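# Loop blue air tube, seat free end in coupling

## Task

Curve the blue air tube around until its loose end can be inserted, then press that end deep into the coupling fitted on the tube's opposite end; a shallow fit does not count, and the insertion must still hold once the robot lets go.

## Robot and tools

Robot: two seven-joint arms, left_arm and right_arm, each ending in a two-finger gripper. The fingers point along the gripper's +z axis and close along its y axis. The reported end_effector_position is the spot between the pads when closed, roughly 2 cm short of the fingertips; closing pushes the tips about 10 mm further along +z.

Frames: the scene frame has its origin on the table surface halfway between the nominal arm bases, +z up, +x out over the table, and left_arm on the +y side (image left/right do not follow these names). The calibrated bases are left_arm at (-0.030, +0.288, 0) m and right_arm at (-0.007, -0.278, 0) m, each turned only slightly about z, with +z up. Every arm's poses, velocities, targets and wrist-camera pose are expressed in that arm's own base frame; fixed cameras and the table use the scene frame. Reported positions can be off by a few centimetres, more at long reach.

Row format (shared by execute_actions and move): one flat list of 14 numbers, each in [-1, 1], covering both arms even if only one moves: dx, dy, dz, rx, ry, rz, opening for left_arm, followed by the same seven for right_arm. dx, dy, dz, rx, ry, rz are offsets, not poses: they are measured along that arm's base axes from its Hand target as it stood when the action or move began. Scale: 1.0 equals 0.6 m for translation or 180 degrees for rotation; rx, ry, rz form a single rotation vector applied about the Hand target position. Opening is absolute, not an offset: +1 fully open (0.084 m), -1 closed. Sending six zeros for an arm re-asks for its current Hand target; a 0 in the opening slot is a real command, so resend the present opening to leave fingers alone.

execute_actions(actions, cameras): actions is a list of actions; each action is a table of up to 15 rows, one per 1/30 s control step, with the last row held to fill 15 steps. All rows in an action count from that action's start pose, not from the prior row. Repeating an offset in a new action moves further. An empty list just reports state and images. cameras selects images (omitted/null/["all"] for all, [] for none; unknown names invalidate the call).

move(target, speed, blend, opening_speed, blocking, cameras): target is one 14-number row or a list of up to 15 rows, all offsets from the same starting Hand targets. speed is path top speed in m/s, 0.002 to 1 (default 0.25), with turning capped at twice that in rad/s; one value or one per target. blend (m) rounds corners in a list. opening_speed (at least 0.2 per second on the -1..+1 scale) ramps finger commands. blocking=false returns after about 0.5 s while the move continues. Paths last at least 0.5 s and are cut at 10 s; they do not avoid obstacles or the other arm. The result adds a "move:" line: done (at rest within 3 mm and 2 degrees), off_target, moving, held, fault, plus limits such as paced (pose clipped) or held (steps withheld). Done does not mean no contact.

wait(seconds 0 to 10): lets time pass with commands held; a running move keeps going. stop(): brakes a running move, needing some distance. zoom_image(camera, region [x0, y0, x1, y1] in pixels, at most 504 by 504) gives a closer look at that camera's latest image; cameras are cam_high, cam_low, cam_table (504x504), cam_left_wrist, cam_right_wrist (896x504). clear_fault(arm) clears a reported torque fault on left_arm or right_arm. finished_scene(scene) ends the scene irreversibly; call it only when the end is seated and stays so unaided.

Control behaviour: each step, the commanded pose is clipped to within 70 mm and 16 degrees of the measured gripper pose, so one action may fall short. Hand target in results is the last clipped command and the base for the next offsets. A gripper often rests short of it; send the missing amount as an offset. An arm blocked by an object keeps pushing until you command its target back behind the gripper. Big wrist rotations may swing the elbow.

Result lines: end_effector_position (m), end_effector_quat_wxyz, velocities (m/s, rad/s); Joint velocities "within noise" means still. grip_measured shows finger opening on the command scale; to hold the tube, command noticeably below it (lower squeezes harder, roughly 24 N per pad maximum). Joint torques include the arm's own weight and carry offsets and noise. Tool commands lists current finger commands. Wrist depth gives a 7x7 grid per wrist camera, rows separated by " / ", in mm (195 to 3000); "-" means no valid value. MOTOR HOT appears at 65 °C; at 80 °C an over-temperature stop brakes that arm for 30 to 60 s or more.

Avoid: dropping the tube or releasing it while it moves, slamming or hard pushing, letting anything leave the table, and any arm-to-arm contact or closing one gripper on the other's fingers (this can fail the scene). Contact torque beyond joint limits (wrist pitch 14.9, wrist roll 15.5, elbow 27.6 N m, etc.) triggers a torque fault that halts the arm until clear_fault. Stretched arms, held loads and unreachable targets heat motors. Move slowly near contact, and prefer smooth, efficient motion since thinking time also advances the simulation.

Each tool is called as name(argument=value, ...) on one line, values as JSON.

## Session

execute_actions(actions=[])

Scene clock: 0.00 s.
left_arm: end_effector_position=(+0.4704, +0.2331, +0.3619) grip_measured=+1.00 end_effector_quat_wxyz=(-0.065, -0.491, +0.835, -0.240) | right_arm: end_effector_position=(+0.1149, +0.3618, +0.2534) grip_measured=+1.00 end_effector_quat_wxyz=(+0.082, +0.954, -0.090, +0.273)
Joint positions: left_arm=[0.489 0.33 0.258 1.868 -0.537 1.771 2.773 0.084] | right_arm=[0.966 -0.22 0.572 0.932 -0.437 1.344 1.853 0.084]
Joint velocities: within noise
Joint torques (N m): no reading
Motor temperatures (°C): left_arm=[35 42 47 42 36 41 38] | right_arm=[41 43 40 43 39 41 39]
Wrist depth (mm): cam_left_wrist=[2258 798 724 671 610 570 532 / 2088 761 698 633 586 549 509 / 1955 1773 658 602 558 523 488 / 1867 1712 624 577 537 500 471 / 1783 1626 591 557 515 484 458 / 1672 1519 562 532 495 464 441 / 1603 1449 543 507 479 446 424] | cam_right_wrist=[541 557 574 592 616 636 656 / 499 514 530 545 561 581 599 / 467 477 491 502 515 536 551 / 436 445 455 468 475 493 508 / 410 416 428 438 448 459 471 / 386 394 402 411 420 429 441 / 365 374 381 387 395 404 413]
Hand target: left_arm +0.4705, +0.2331, +0.3619; -0.065, -0.491, +0.835, -0.240 | right_arm +0.1149, +0.3618, +0.2534; +0.082, +0.954, -0.090, +0.273
Tool commands: left_gripper/opening=+1.0 right_gripper/opening=+1.0
camera_calibration:
cam_left_wrist: T_world_to_cam=[[-0.858851, 0.405905, -0.312437, 0.44922], [0.499863, 0.797359, -0.338166, -0.23113], [0.111861, -0.446609, -0.887709, 0.501774], [0, 0, 0, 1]] pos_world=[0.445217, 0.22605, 0.507622]
cam_right_wrist: T_world_to_cam=[[-0.231993, -0.966718, 0.107871, 0.382725], [-0.83656, 0.141704, -0.529233, 0.241479], [0.496333, -0.213019, -0.841592, 0.365877], [0, 0, 0, 1]] pos_world=[0.109205, 0.413707, 0.394433]

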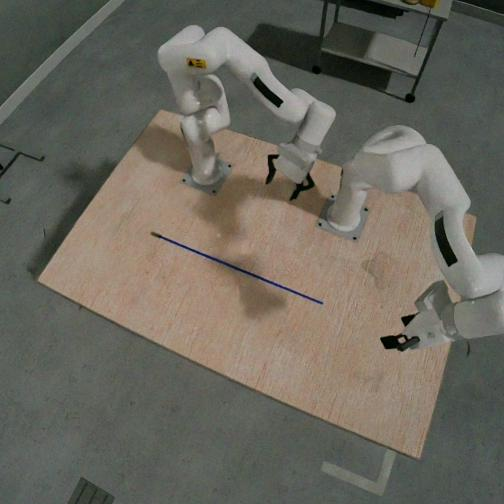

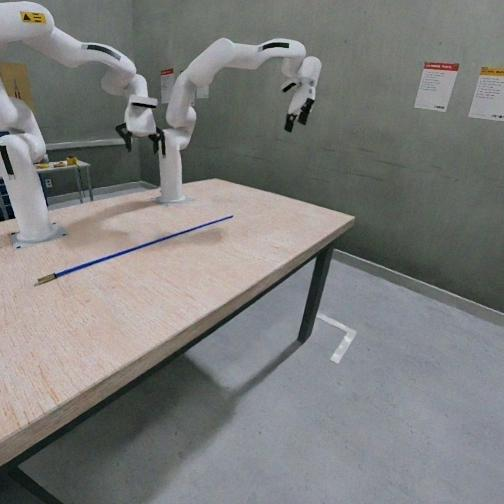

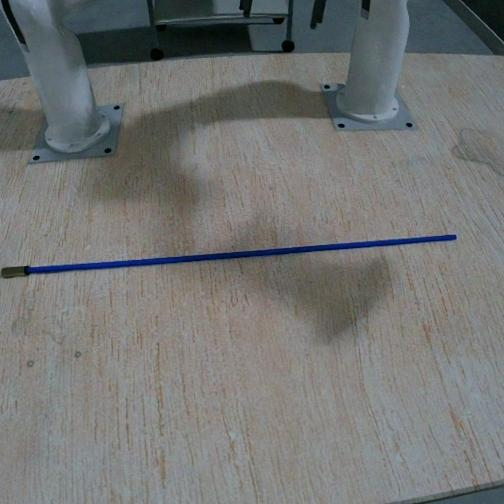

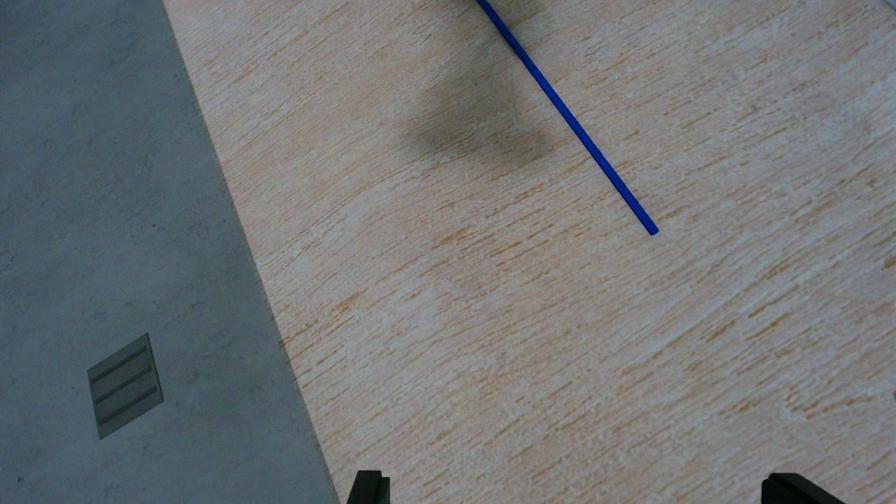

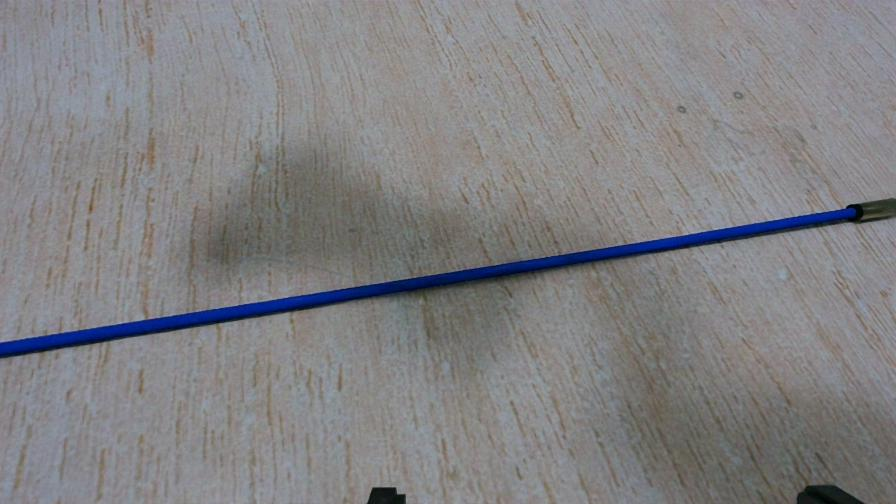

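move(target=[-0.203,-0.255,-0.27,0.1834,0.0695,0.1687,0.3,0.3413,-0.753,-0.089,-0.1309,0.2227,0.5306,0.3], speed=0.25)

Scene clock: 31.03 s.
left_arm: end_effector_position=(+0.3487, +0.0801, +0.1999) grip_measured=+0.29 end_effector_quat_wxyz=(-0.051, +0.710, -0.701, -0.049) | right_arm: end_effector_position=(+0.3196, -0.0900, +0.2000) grip_measured=+0.29 end_effector_quat_wxyz=(+0.049, +0.706, +0.705, -0.049)
Joint positions: left_arm=[0.283 -0.377 -0.127 0.652 0.109 1.004 1.665 0.056] | right_arm=[1.027 -0.947 -0.967 0.649 -0.872 1.45 -1.055 0.056]
Joint velocities: within noise
Joint torques (N m): left_arm=[-6.11 -18.38 -1.72 18.95 3.69 -2.92 -1.11] | right_arm=[8.57 9.02 9.3 13.86 -1.98 -0.52 -0.65]
Motor temperatures (°C): left_arm=[35 45 47 49 36 41 38] | right_arm=[41 44 41 51 39 41 39]
Wrist depth (mm): cam_left_wrist=[303 303 304 305 306 307 308 / 308 309 309 310 312 313 314 / 314 315 316 316 317 319 320 / 319 319 321 322 323 324 325 / 324 327 328 328 329 329 331 / 331 333 333 336 336 337 338 / 337 338 339 340 342 344 344] | cam_right_wrist=[307 307 307 307 306 307 307 / 311 311 311 311 311 311 311 / 316 318 317 317 316 317 316 / 322 321 322 322 322 321 321 / 328 328 328 328 327 327 327 / 333 333 332 332 332 332 332 / 340 338 337 337 337 336 338]
Hand target: left_arm +0.3487, +0.0801, +0.1999; -0.051, +0.710, -0.701, -0.049 | right_arm +0.3197, -0.0900, +0.2000; +0.049, +0.706, +0.705, -0.049
Off the commanded pose: left_arm 0.000 m, 0 deg | right_arm 0.000 m, 0 deg.
move: done
camera_calibration:
cam_left_wrist: T_world_to_cam=[[-0.999497, -0.0258833, 0.0183429, 0.373599], [-0.0228134, 0.988216, 0.151355, -0.0340162], [-0.0220443, 0.15086, -0.988309, 0.322204], [0, 0, 0, 1]] pos_world=[0.379738, -0.00532227, 0.316733]
cam_right_wrist: T_world_to_cam=[[0.999871, -0.0117468, 0.0109387, -0.289256], [-0.0132403, -0.988845, 0.148358, -0.0518342], [0.009074, -0.148483, -0.988873, 0.314063], [0, 0, 0, 1]] pos_world=[0.285683, -0.0080206, 0.321423]

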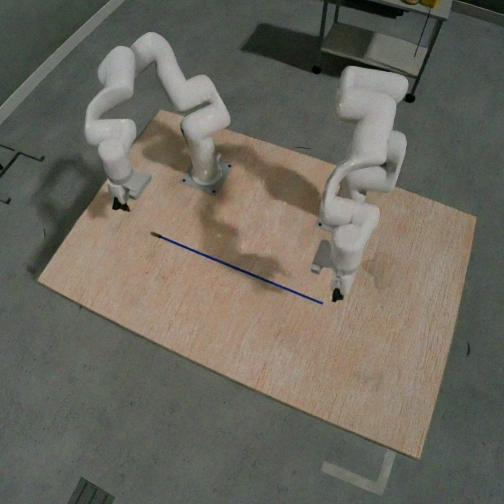

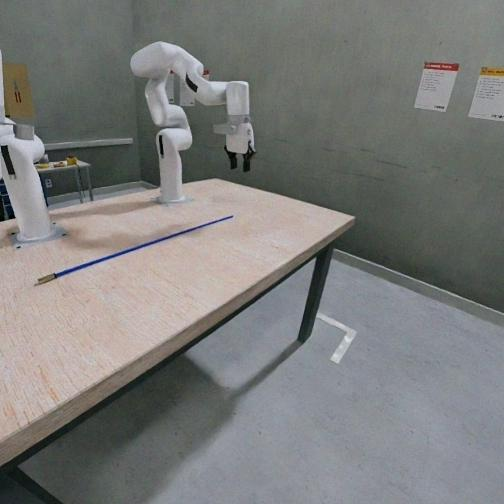

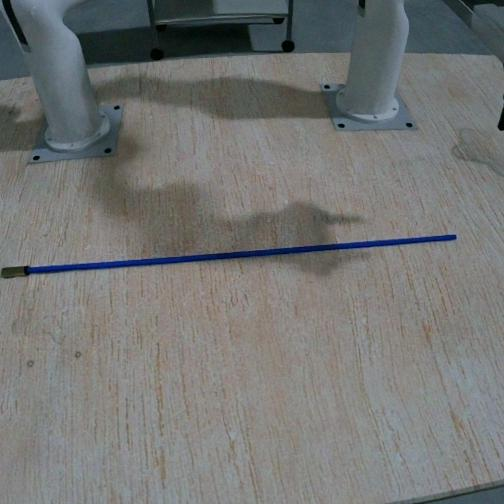

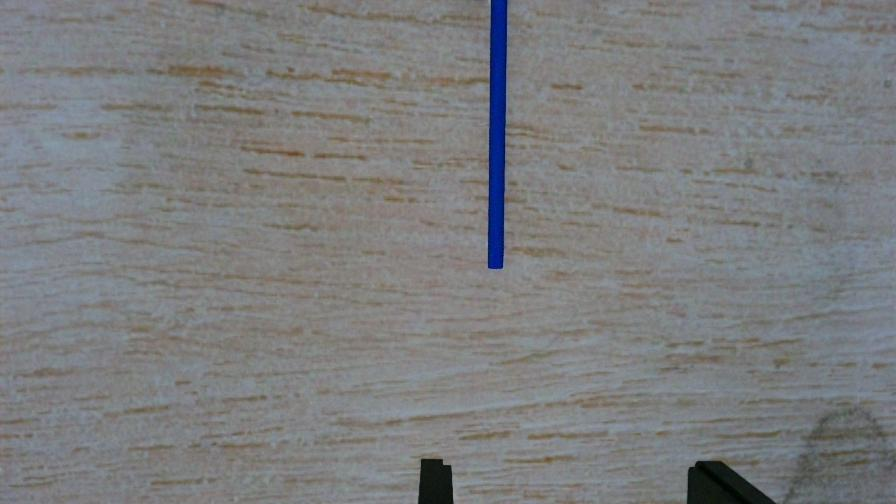

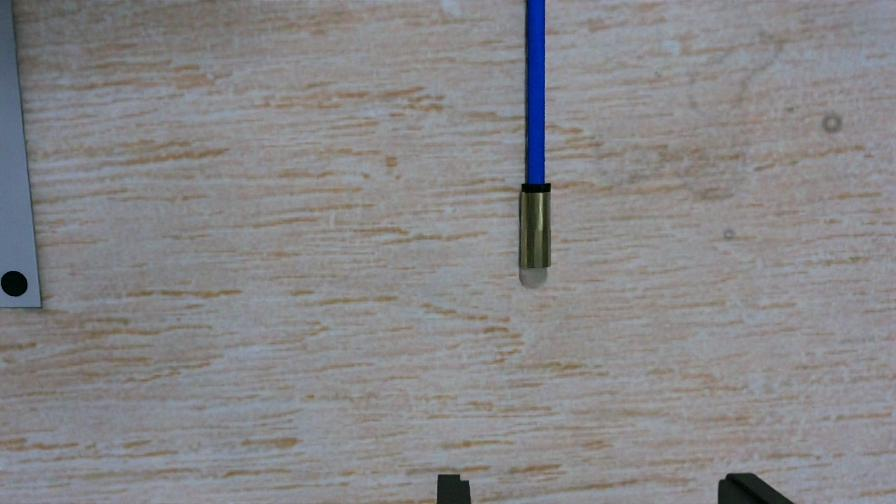

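move(target=[0.0017,-0.175,-0.18,0,0,0,0,0.0123,0.085,-0.18,0,0,0,0], speed=0.15)

Scene clock: 60.53 s.
left_arm: end_effector_position=(+0.3497, -0.0249, +0.0919) grip_measured=-0.01 end_effector_quat_wxyz=(-0.051, +0.710, -0.701, -0.049) | right_arm: end_effector_position=(+0.3270, -0.0390, +0.0920) grip_measured=-0.01 end_effector_quat_wxyz=(+0.049, +0.706, +0.705, -0.049)
Joint positions: left_arm=[0.184 -0.166 -0.326 0.509 0.137 0.689 1.315 0.044] | right_arm=[1.237 -0.793 -1.273 0.503 -1.039 1.12 -0.842 0.044]
Joint velocities: within noise
Joint torques (N m): left_arm=[7.58 -11.28 -1.4 23.36 3.61 -2.94 -1.13] | right_arm=[8.36 9.23 8.37 12.49 -2.01 -2.22 0.88]
Motor temperatures (°C): left_arm=[35 44 47 50 36 43 38] | right_arm=[41 44 43 51 39 41 39]
Wrist depth (mm): cam_left_wrist=[200 200 201 201 202 203 203 / 204 204 204 205 205 206 207 / 207 208 209 209 209 210 211 / 211 211 212 212 213 214 215 / 215 216 216 216 216 218 219 / 219 219 220 221 221 222 223 / 223 223 224 224 224 226 227] | cam_right_wrist=[204 203 203 203 202 203 203 / 206 206 206 206 206 206 206 / 210 210 210 210 209 210 210 / 213 213 213 213 213 213 213 / 217 217 217 217 216 217 216 / 220 220 220 220 219 220 220 / 225 224 223 224 222 223 224]
Hand target: left_arm +0.3497, -0.0249, +0.0919; -0.051, +0.710, -0.701, -0.049 | right_arm +0.3270, -0.0390, +0.0920; +0.049, +0.706, +0.705, -0.049
Off the commanded pose: left_arm 0.000 m, 0 deg | right_arm 0.000 m, 0 deg.
move: done
camera_calibration:
cam_left_wrist: T_world_to_cam=[[-0.999501, -0.0257693, 0.0182594, 0.373891], [-0.0227134, 0.988219, 0.151351, 0.0861772], [-0.0219445, 0.150861, -0.988311, 0.231306], [0, 0, 0, 1]] pos_world=[0.380738, -0.110422, 0.208732]
cam_right_wrist: T_world_to_cam=[[0.999872, -0.0116479, 0.0109241, -0.294776], [-0.0131403, -0.988846, 0.148358, 0.0146868], [0.00907423, -0.148483, -0.988873, 0.214771], [0, 0, 0, 1]] pos_world=[0.292983, 0.0429793, 0.213423]

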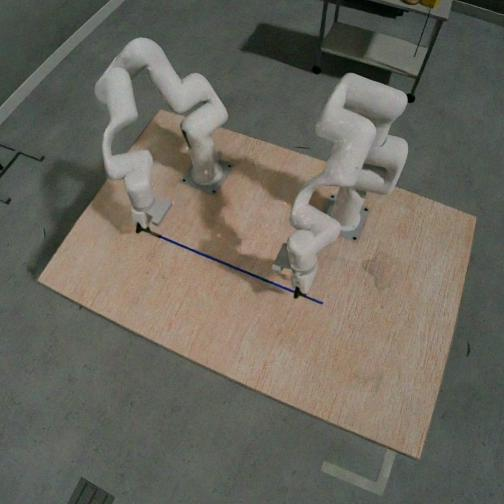

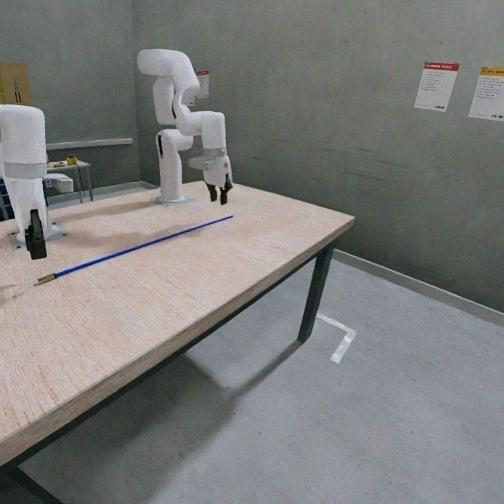

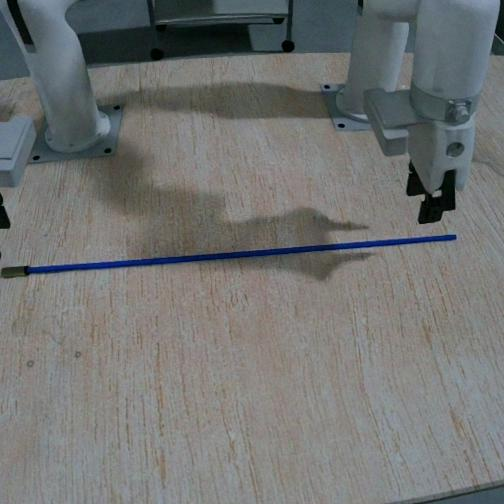

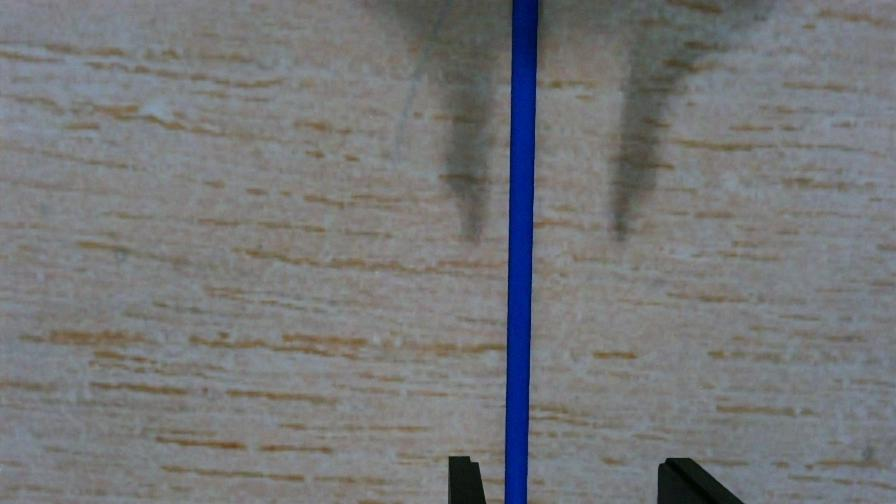

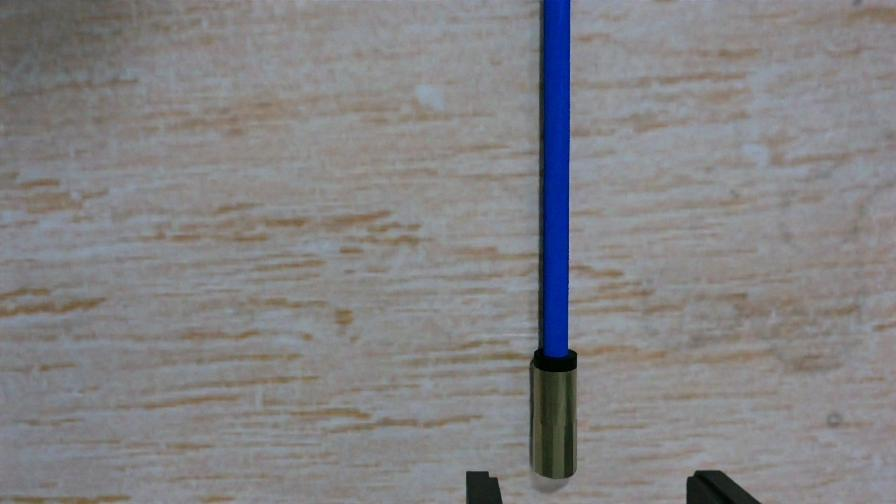

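move(target=[[0.0022,-0.0043,-0.11,0,0,0,0,0.0058,0.0145,-0.11,0,0,0,0],[0.0022,-0.0043,-0.1165,0,0,0,-0.2,0.0058,0.0145,-0.1165,0,0,0,-0.2]], speed=[0.08,0.02])

move(target=[0,0,0,0,0,0,-1,0,0,0,0,0,0,-1], opening_speed=0.6)

Scene clock: 76.93 s.
left_arm: end_effector_position=(+0.3511, -0.0275, +0.0220) grip_measured=-0.21 end_effector_quat_wxyz=(-0.051, +0.710, -0.701, -0.049) | right_arm: end_effector_position=(+0.3307, -0.0303, +0.0221) grip_measured=-0.21 end_effector_quat_wxyz=(+0.050, +0.706, +0.705, -0.049)
Joint positions: left_arm=[0.214 0.071 -0.323 0.491 0.37 0.464 1.114 0.035] | right_arm=[1.495 -0.705 -1.626 0.499 -1.221 0.916 -0.71 0.035]
Joint velocities: within noise
Joint torques (N m): left_arm=[-6.53 -14.42 -0.53 14.23 3.38 -2.22 -1.1] | right_arm=[8.34 11.49 4.33 1.83 0.84 0 0.58]
Motor temperatures (°C): left_arm=[35 43 47 50 37 43 38] | right_arm=[41 44 43 50 39 41 39]
Wrist depth (mm): cam_left_wrist=[- - - - - - - / - - - - - - - / - - - - - - - / - - - - - - - / - - - - - - - / - - - - - - - / - - - - - - -] | cam_right_wrist=[- - - - - - - / - - - - - - - / - - - - - - - / - - - - - - - / - - - - - - - / - - - - - - - / - - - - - - -]
Hand target: left_arm +0.3510, -0.0275, +0.0220; -0.051, +0.710, -0.701, -0.049 | right_arm +0.3305, -0.0303, +0.0221; +0.049, +0.706, +0.705, -0.049
Off the commanded pose: left_arm 0.000 m, 0 deg | right_arm 0.000 m, 0 deg.
move: done
camera_calibration:
cam_left_wrist: T_world_to_cam=[[-0.999501, -0.0258528, 0.0181454, 0.376509], [-0.0228132, 0.988217, 0.15135, 0.0992972], [-0.0218444, 0.150861, -0.988314, 0.162593], [0, 0, 0, 1]] pos_world=[0.382138, -0.112922, 0.138832]
cam_right_wrist: T_world_to_cam=[[0.999868, -0.0117041, 0.0112343, -0.297552], [-0.013241, -0.98886, 0.148256, 0.0337377], [0.00937398, -0.148385, -0.988885, 0.146914], [0, 0, 0, 1]] pos_world=[0.296582, 0.0516792, 0.143622]

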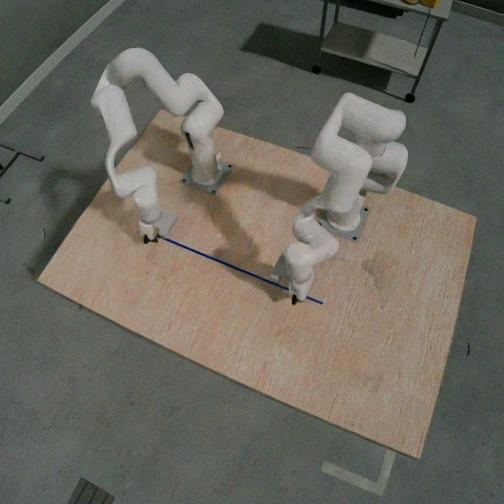

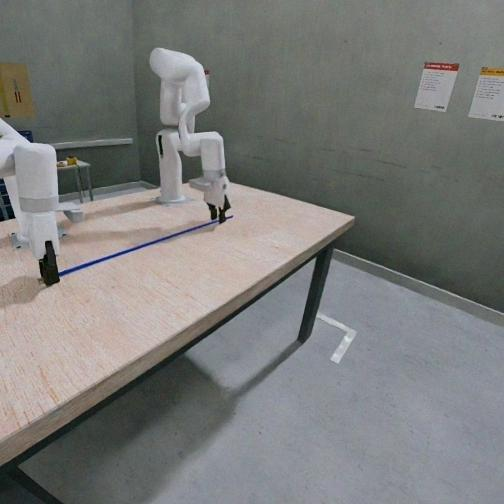

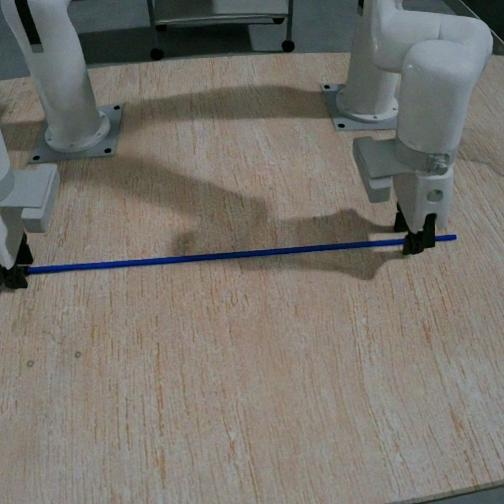

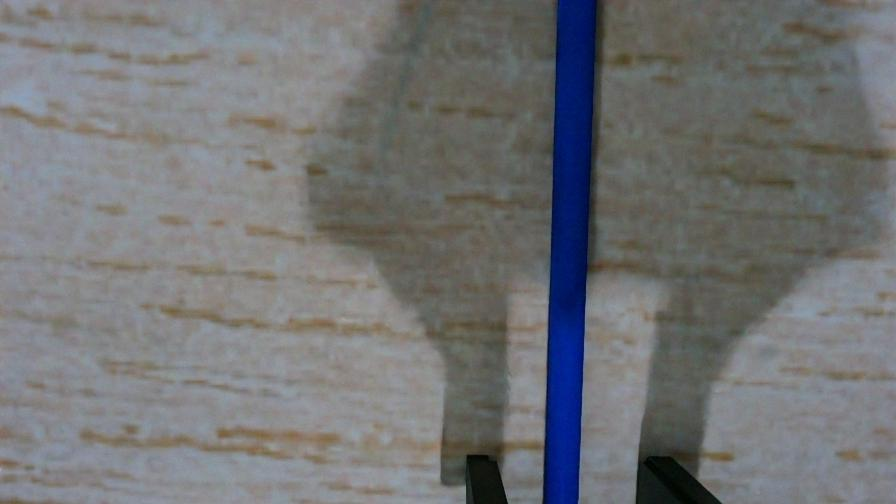

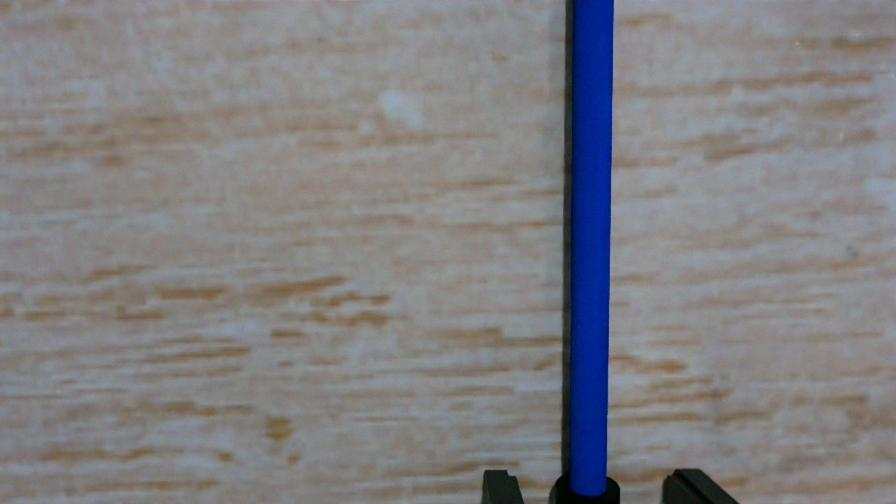

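Scene clock: 78.47 s.
left_arm: end_effector_position=(+0.3510, -0.0275, +0.0220) grip_measured=-0.83 end_effector_quat_wxyz=(-0.051, +0.710, -0.701, -0.049) | right_arm: end_effector_position=(+0.3305, -0.0303, +0.0221) grip_measured=-0.69 end_effector_quat_wxyz=(+0.049, +0.706, +0.705, -0.049)
Joint positions: left_arm=[0.214 0.071 -0.323 0.491 0.37 0.464 1.114 0.007] | right_arm=[1.495 -0.705 -1.626 0.499 -1.221 0.916 -0.71 0.014]
Joint velocities: within noise
Joint torques (N m): left_arm=[-6.49 -3.74 -0.52 4.6 2.61 0.12 -0.97] | right_arm=[8.21 11.75 -5.57 -4.86 2.17 2.11 -0.59]
Motor temperatures (°C): left_arm=[35 43 47 50 36 43 38] | right_arm=[41 44 43 50 39 41 39]
Wrist depth (mm): cam_left_wrist=[- - - - - - - / - - - - - - - / - - - - - - - / - - - - - - - / - - - - - - - / - - - - - - - / - - - - - - -] | cam_right_wrist=[- - - - - - - / - - - - - - - / - - - - - - - / - - - - - - - / - - - - - - - / - - - - - - - / - - - - - - -]
Hand target: left_arm +0.3510, -0.0275, +0.0220; -0.051, +0.710, -0.701, -0.049 | right_arm +0.3305, -0.0303, +0.0221; +0.049, +0.706, +0.705, -0.049
Off the commanded pose: left_arm 0.000 m, 0 deg | right_arm 0.000 m, 0 deg.
move: done
camera_calibration:
cam_left_wrist: T_world_to_cam=[[-0.999499, -0.025868, 0.0182442, 0.376393], [-0.0228133, 0.988217, 0.151352, 0.0992946], [-0.0219444, 0.15086, -0.988312, 0.162629], [0, 0, 0, 1]] pos_world=[0.382038, -0.112922, 0.138832]
cam_right_wrist: T_world_to_cam=[[0.999872, -0.0116479, 0.0109241, -0.297411], [-0.0131403, -0.988846, 0.148358, 0.033706], [0.00907423, -0.148483, -0.988873, 0.146909], [0, 0, 0, 1]] pos_world=[0.296483, 0.0516793, 0.143523]

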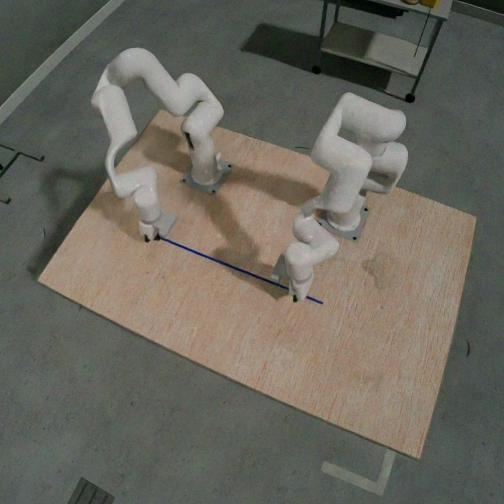

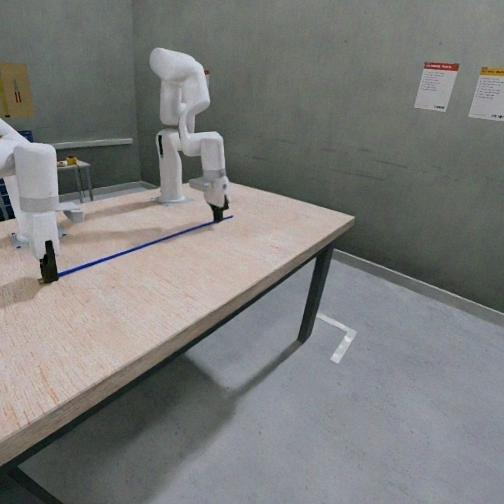

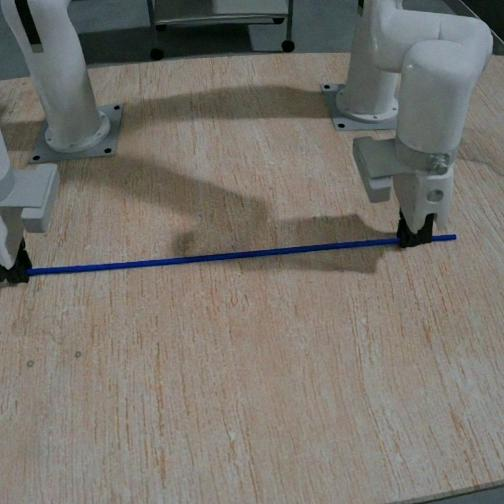

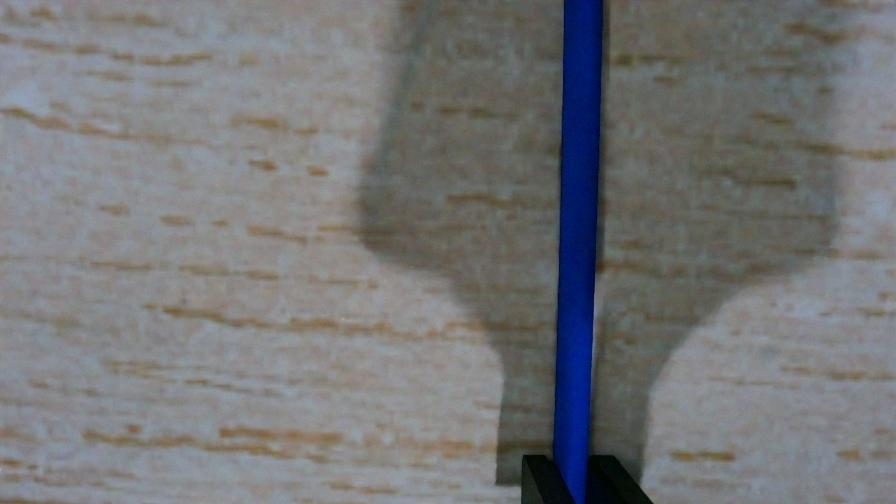

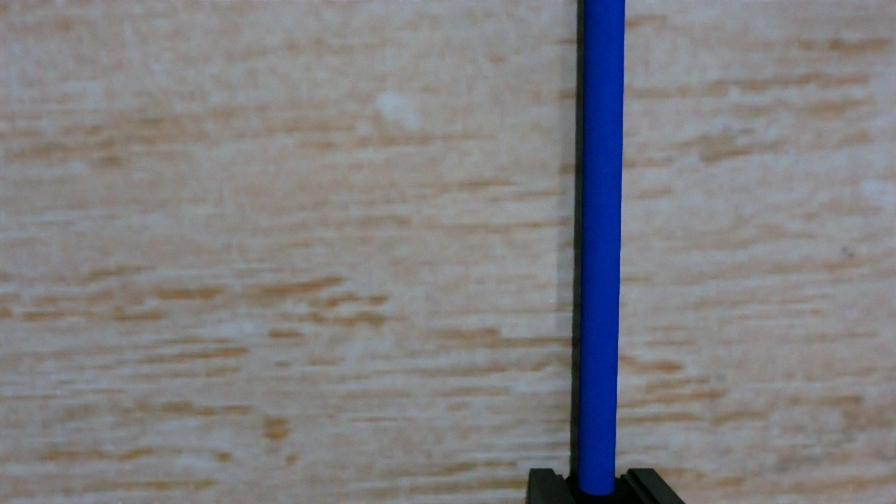

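move(target=[[0.1198,-0.009,0.005,0,0,-0.1661,-1,0.1182,0.0297,0.005,0,0,0.1674,-1],[0.2247,-0.0538,0.005,0,0,-0.3322,-1,0.2203,0.0952,0.005,0,0,0.3347,-1],[0.3012,-0.1235,0.005,0,0,-0.4983,-1,0.2935,0.1842,0.005,0,0,0.5021,-1]], speed=0.14, blend=0.02)

Scene clock: 110.93 s.
left_arm: end_effector_position=(+0.5317, -0.1015, +0.0250) grip_measured=-0.83 end_effector_quat_wxyz=(+0.070, -0.009, +0.997, -0.001) | right_arm: end_effector_position=(+0.5066, +0.0802, +0.0251) grip_measured=-0.69 end_effector_quat_wxyz=(+0.070, -0.003, +0.998, +0.001)
Joint positions: left_arm=[0.334 0.537 -0.53 1.076 0.572 0.528 2.522 0.007] | right_arm=[2.133 -1.051 -1.848 1.045 -1.345 1.017 -2.156 0.014]
Joint velocities: within noise
Joint torques (N m): left_arm=[7.33 -26.69 -7.27 22.04 -3.51 0.01 1.42] | right_arm=[8.59 9.13 14.64 9.29 2.5 -0.66 -0.88]
Motor temperatures (°C): left_arm=[35 43 47 47 36 42 39] | right_arm=[41 44 43 47 39 42 39]
Wrist depth (mm): cam_left_wrist=[- - - - - - - / - - - - - - - / - - - - - - - / - - - - - - - / - - - - - - - / - - - - - - - / - - - - - - -] | cam_right_wrist=[- - - - - - - / - - - - - - - / - - - - - - - / - - - - - - - / - - - - - - - / - - - - - - - / - - - - - - -]
Hand target: left_arm +0.5317, -0.1016, +0.0250; +0.070, -0.009, +0.997, -0.001 | right_arm +0.5066, +0.0802, +0.0251; +0.070, -0.003, +0.998, +0.001
Off the commanded pose: left_arm 0.000 m, 0 deg | right_arm 0.000 m, 0 deg.
move: done
camera_calibration:
cam_left_wrist: T_world_to_cam=[[-0.031159, 0.999344, 0.0184368, 0.144258], [0.98807, 0.0280136, 0.151434, -0.458781], [0.150818, 0.0229354, -0.988295, 0.0758044], [0, 0, 0, 1]] pos_world=[0.44637, -0.13305, 0.141733]
cam_right_wrist: T_world_to_cam=[[0.00518534, 0.999927, 0.0108788, -0.0494915], [0.988909, -0.00674237, 0.148366, -0.441549], [0.148429, 0.00998883, -0.988873, 0.0813789], [0, 0, 0, 1]] pos_world=[0.424829, 0.0456979, 0.146523]

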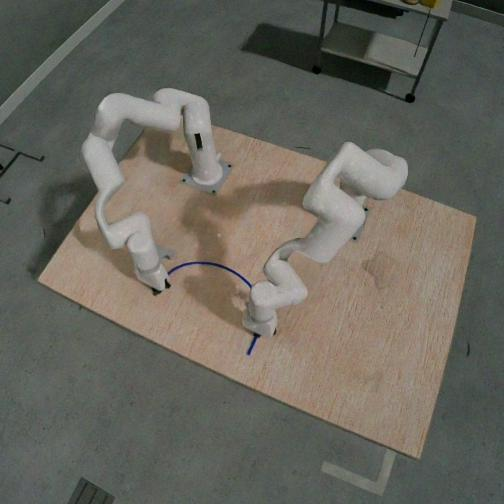

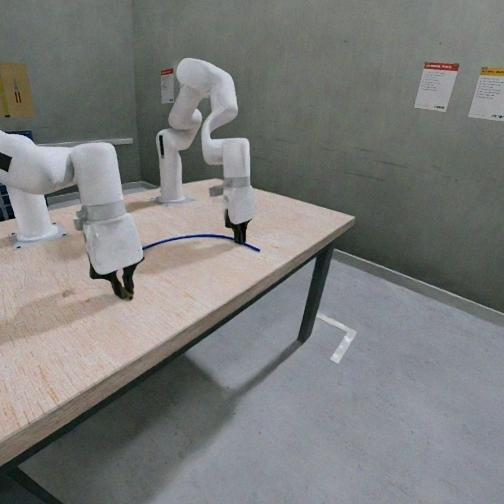

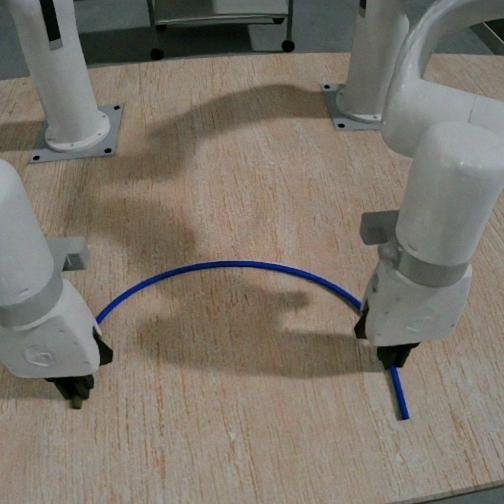

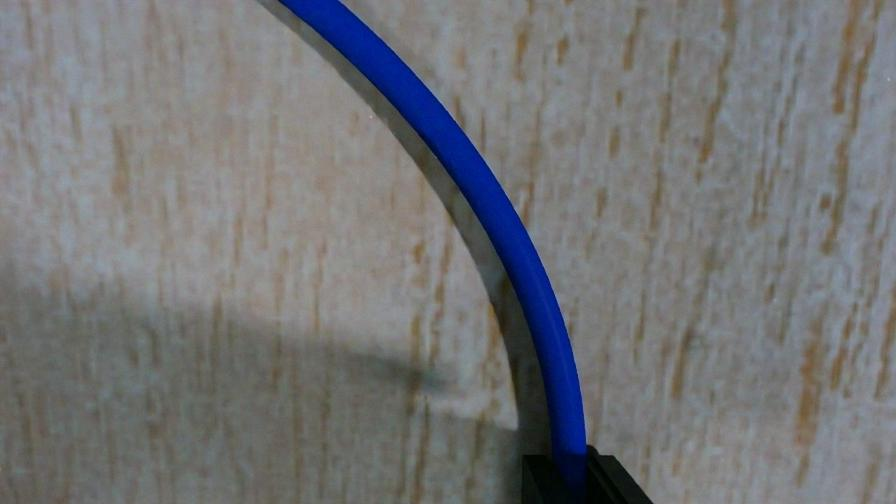

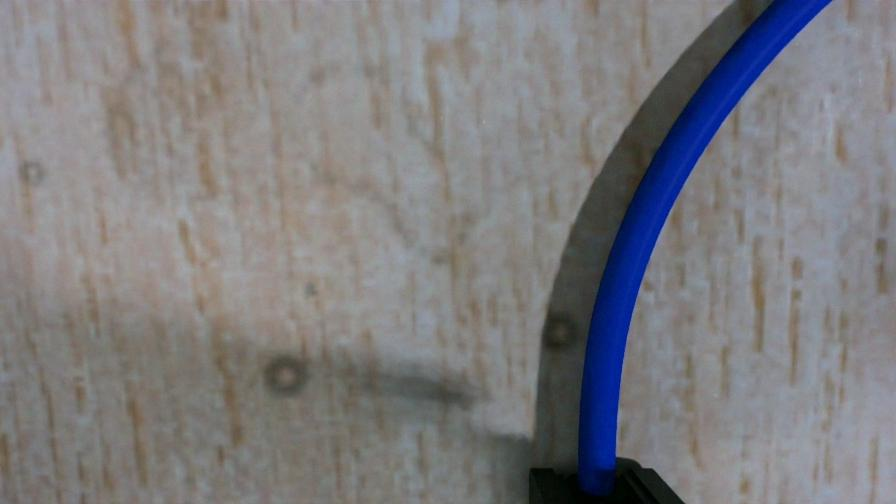

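move(target=[[0.0402,-0.0777,0,0,0,-0.1661,-1,0.0362,0.0958,0,0,0,0.1674,-1],[0.0417,-0.1458,0,0,0,-0.3322,-1,0.0342,0.1808,0,0,0,0.3347,-1]], speed=0.12, blend=0.02)

Scene clock: 126.83 s.
left_arm: end_effector_position=(+0.5567, -0.1890, +0.0250) grip_measured=-0.83 end_effector_quat_wxyz=(+0.060, +0.489, +0.869, -0.036) | right_arm: end_effector_position=(+0.5271, +0.1887, +0.0251) grip_measured=-0.69 end_effector_quat_wxyz=(+0.060, -0.503, +0.861, +0.035)
Joint positions: left_arm=[0.389 0.79 -0.781 1.326 0.666 0.716 3.459 0.007] | right_arm=[2.389 -1.234 -1.811 1.265 -1.304 1.112 -3.16 0.014]
Joint velocities: within noise
Joint torques (N m): left_arm=[7.59 -29.26 -11.37 21.22 3.24 -0.08 1.59] | right_arm=[8.49 11.56 19.94 7.84 2.43 -0.65 -0.78]
Motor temperatures (°C): left_arm=[35 44 49 49 36 42 39] | right_arm=[41 44 47 47 39 42 39]
Wrist depth (mm): cam_left_wrist=[- - - - - - - / - - - - - - - / - - - - - - - / - - - - - - - / - - - - - - - / - - - - - - - / - - - - - - -] | cam_right_wrist=[- - - - - - - / - - - - - - - / - - - - - - - / - - - - - - - / - - - - - - - / - - - - - - - / - - - - - - -]
Hand target: left_arm +0.5567, -0.1890, +0.0250; +0.060, +0.489, +0.869, -0.036 | right_arm +0.5271, +0.1887, +0.0251; +0.060, -0.503, +0.861, +0.035
Off the commanded pose: left_arm 0.000 m, 0 deg | right_arm 0.000 m, 0 deg.
move: done
camera_calibration:
cam_left_wrist: T_world_to_cam=[[0.847945, 0.529765, 0.0184226, -0.345722], [0.521381, -0.839789, 0.151379, -0.385293], [0.0956665, -0.118756, -0.988304, 0.0779498], [0, 0, 0, 1]] pos_world=[0.48658, -0.131157, 0.141733]
cam_right_wrist: T_world_to_cam=[[-0.865527, 0.500745, 0.0108771, 0.395163], [0.496626, 0.855184, 0.148402, -0.364305], [0.0650098, 0.133848, -0.988867, 0.0978466], [0, 0, 0, 1]] pos_world=[0.516586, 0.100576, 0.146523]

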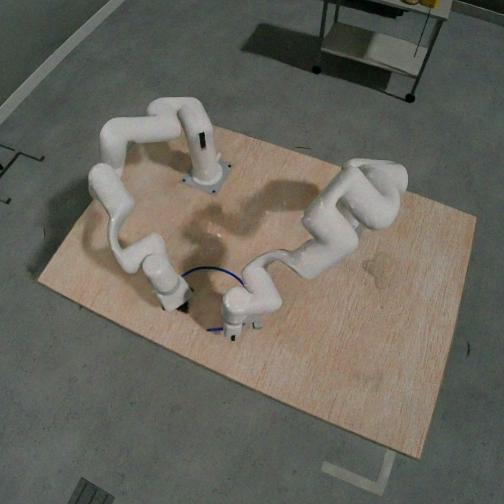

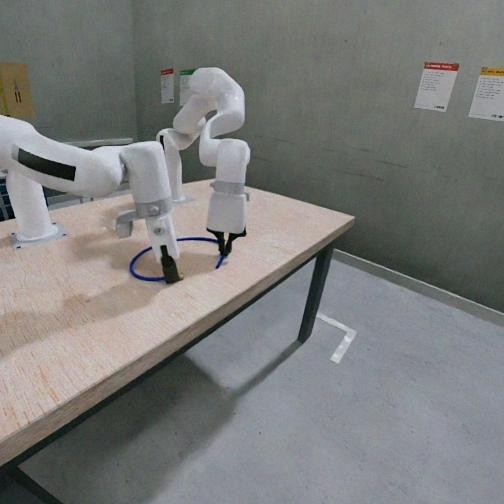

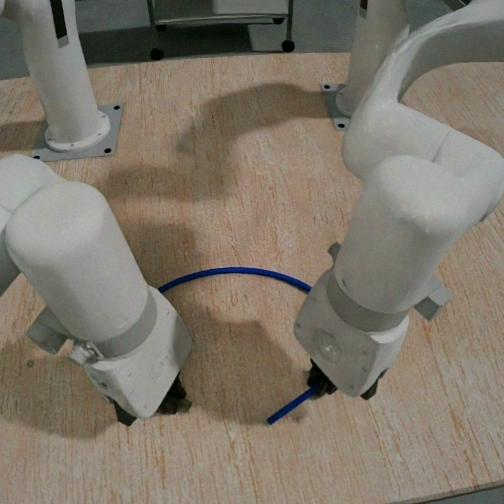

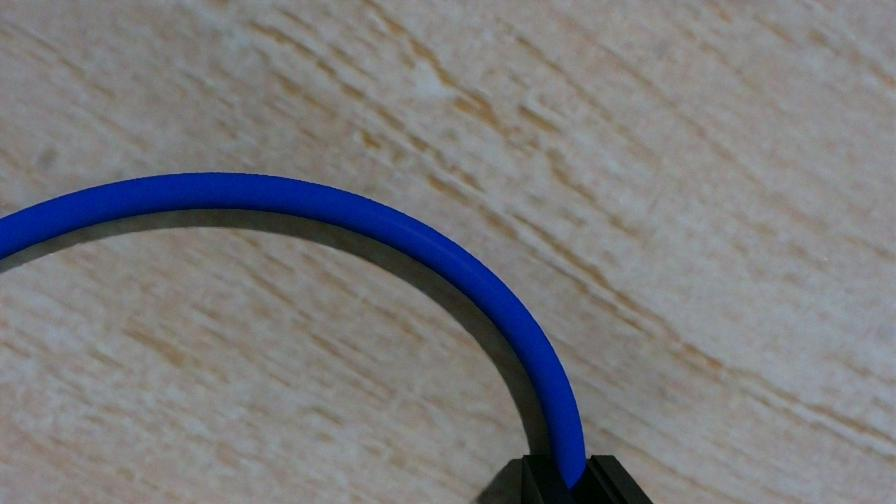

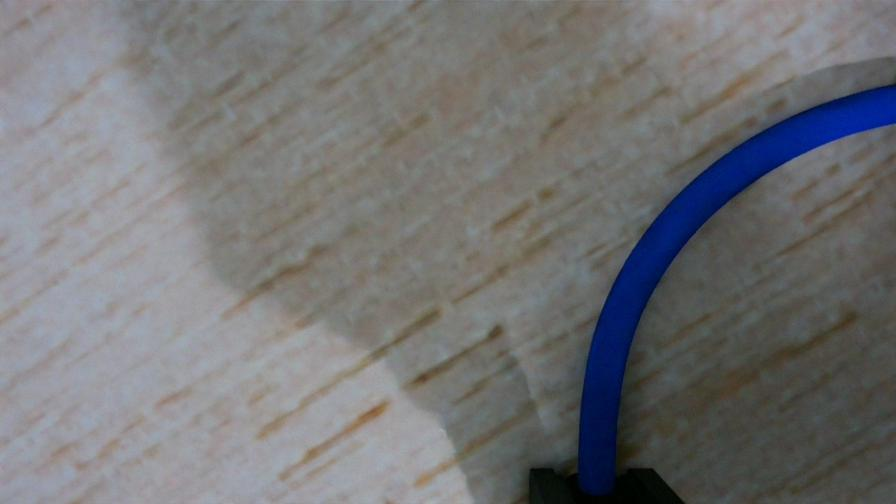

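move(target=[-0.0338,-0.0245,0,0,0,-0.1661,-1,-0.0353,0.0398,0,0,0,0.1674,-1], speed=0.1)

zoom_image(camera="cam_table", region=[150, 330, 330, 460])

zoom_image(camera="cam_low", region=[140, 220, 260, 320])

Scene clock: 133.10 s.
left_arm: end_effector_position=(+0.5365, -0.2037, +0.0250) grip_measured=-0.83 end_effector_quat_wxyz=(+0.049, +0.697, +0.714, -0.050) | right_arm: end_effector_position=(+0.5060, +0.2126, +0.0251) grip_measured=-0.69 end_effector_quat_wxyz=(-0.049, +0.710, -0.701, -0.050)
Joint positions: left_arm=[0.456 0.854 -0.902 1.331 0.713 0.814 3.935 0.007] | right_arm=[2.419 -1.287 -1.771 1.273 -1.277 1.182 -3.661 0.014]
Joint velocities: within noise
Joint torques (N m): left_arm=[7.35 -27.92 -12.94 19.67 3.77 -0.05 1.69] | right_arm=[8.49 11.34 20.07 6.92 2.49 -0.46 -0.85]
Motor temperatures (°C): left_arm=[35 44 50 49 36 42 39] | right_arm=[41 44 49 47 39 42 39]
Wrist depth (mm): cam_left_wrist=[- - - - - - - / - - - - - - - / - - - - - - - / - - - - - - - / - - - - - - - / - - - - - - - / - - - - - - -] | cam_right_wrist=[- - - - - - - / - - - - - - - / - - - - - - - / - - - - - - - / - - - - - - - / - - - - - - - / - - - - - - -]
Hand target: left_arm +0.5365, -0.2037, +0.0250; +0.049, +0.697, +0.714, -0.051 | right_arm +0.5060, +0.2126, +0.0251; -0.049, +0.710, -0.701, -0.050
Off the commanded pose: left_arm 0.000 m, 0 deg | right_arm 0.000 m, 0 deg.
move: done
camera_calibration:
cam_left_wrist: T_world_to_cam=[[0.999162, 0.0366014, 0.0183055, -0.502271], [0.033415, -0.987905, 0.151416, -0.15546], [0.0236262, -0.150678, -0.988301, 0.11039], [0, 0, 0, 1]] pos_world=[0.504437, -0.118562, 0.141832]
cam_right_wrist: T_world_to_cam=[[-0.999939, -0.001391, 0.0109177, 0.539537], [0.000244395, 0.98893, 0.14838, -0.15146], [-0.0110033, 0.148374, -0.98887, 0.131402], [0, 0, 0, 1]] pos_world=[0.540987, 0.131038, 0.146523]

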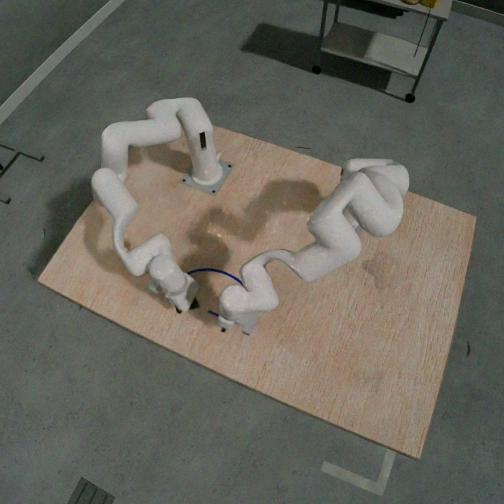

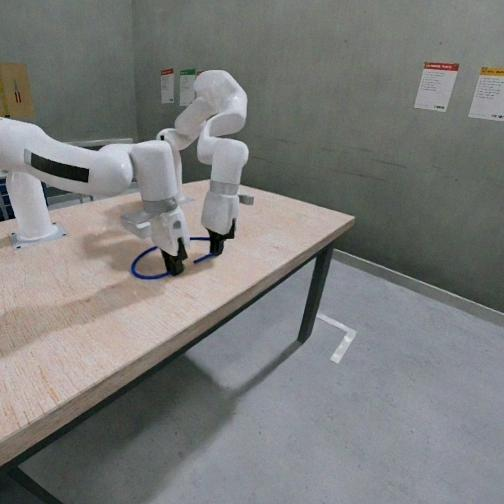

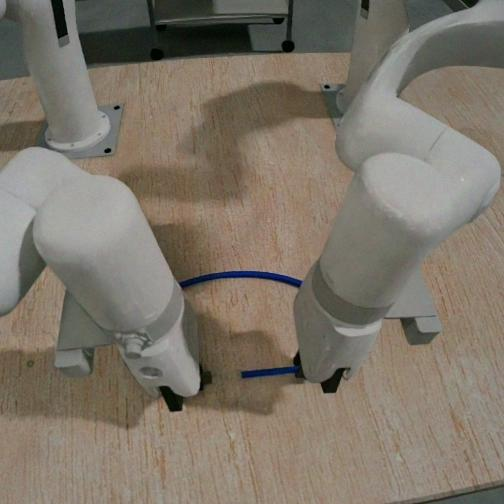

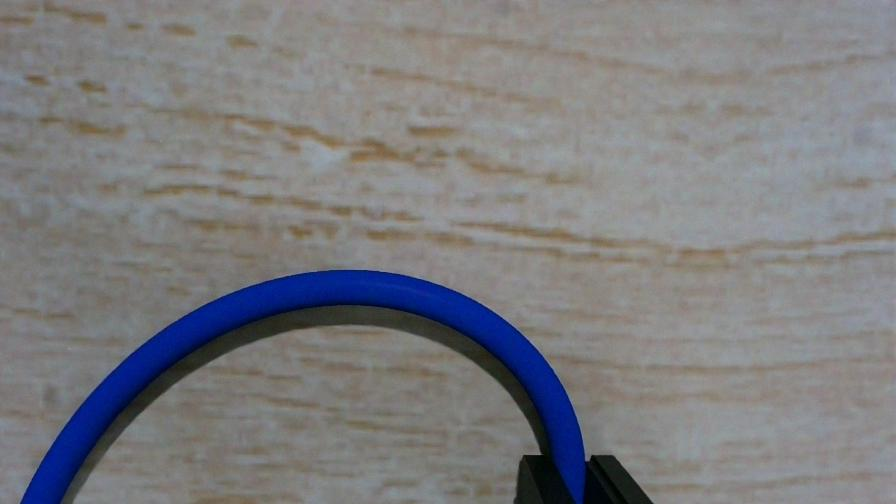

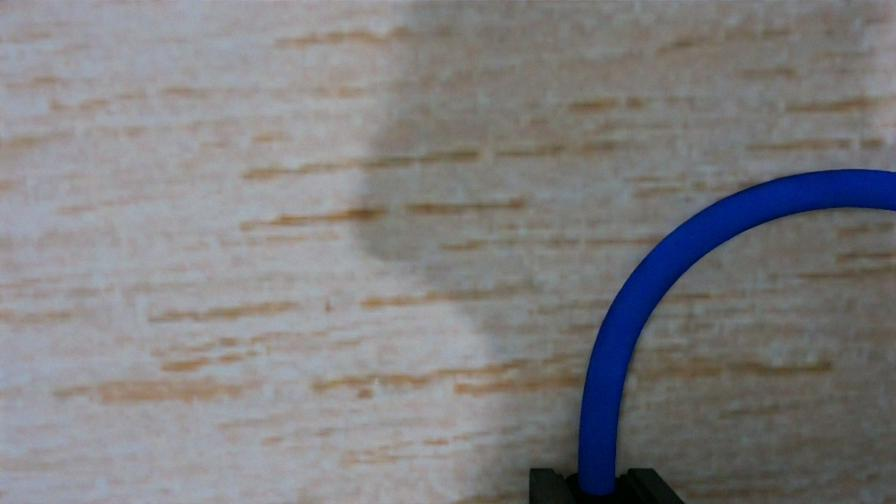

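Scaled by 2.800 from the camera's 504x504 image, which has a finer 720x720 frame.

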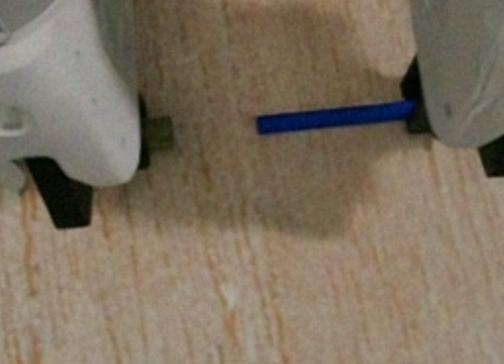

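Scaled by 4.200 from the camera's 504x504 image, which has a finer 720x720 frame.

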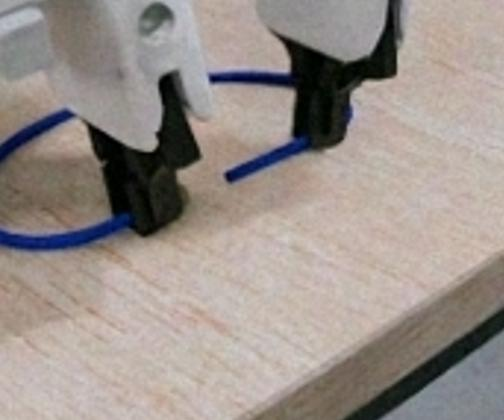

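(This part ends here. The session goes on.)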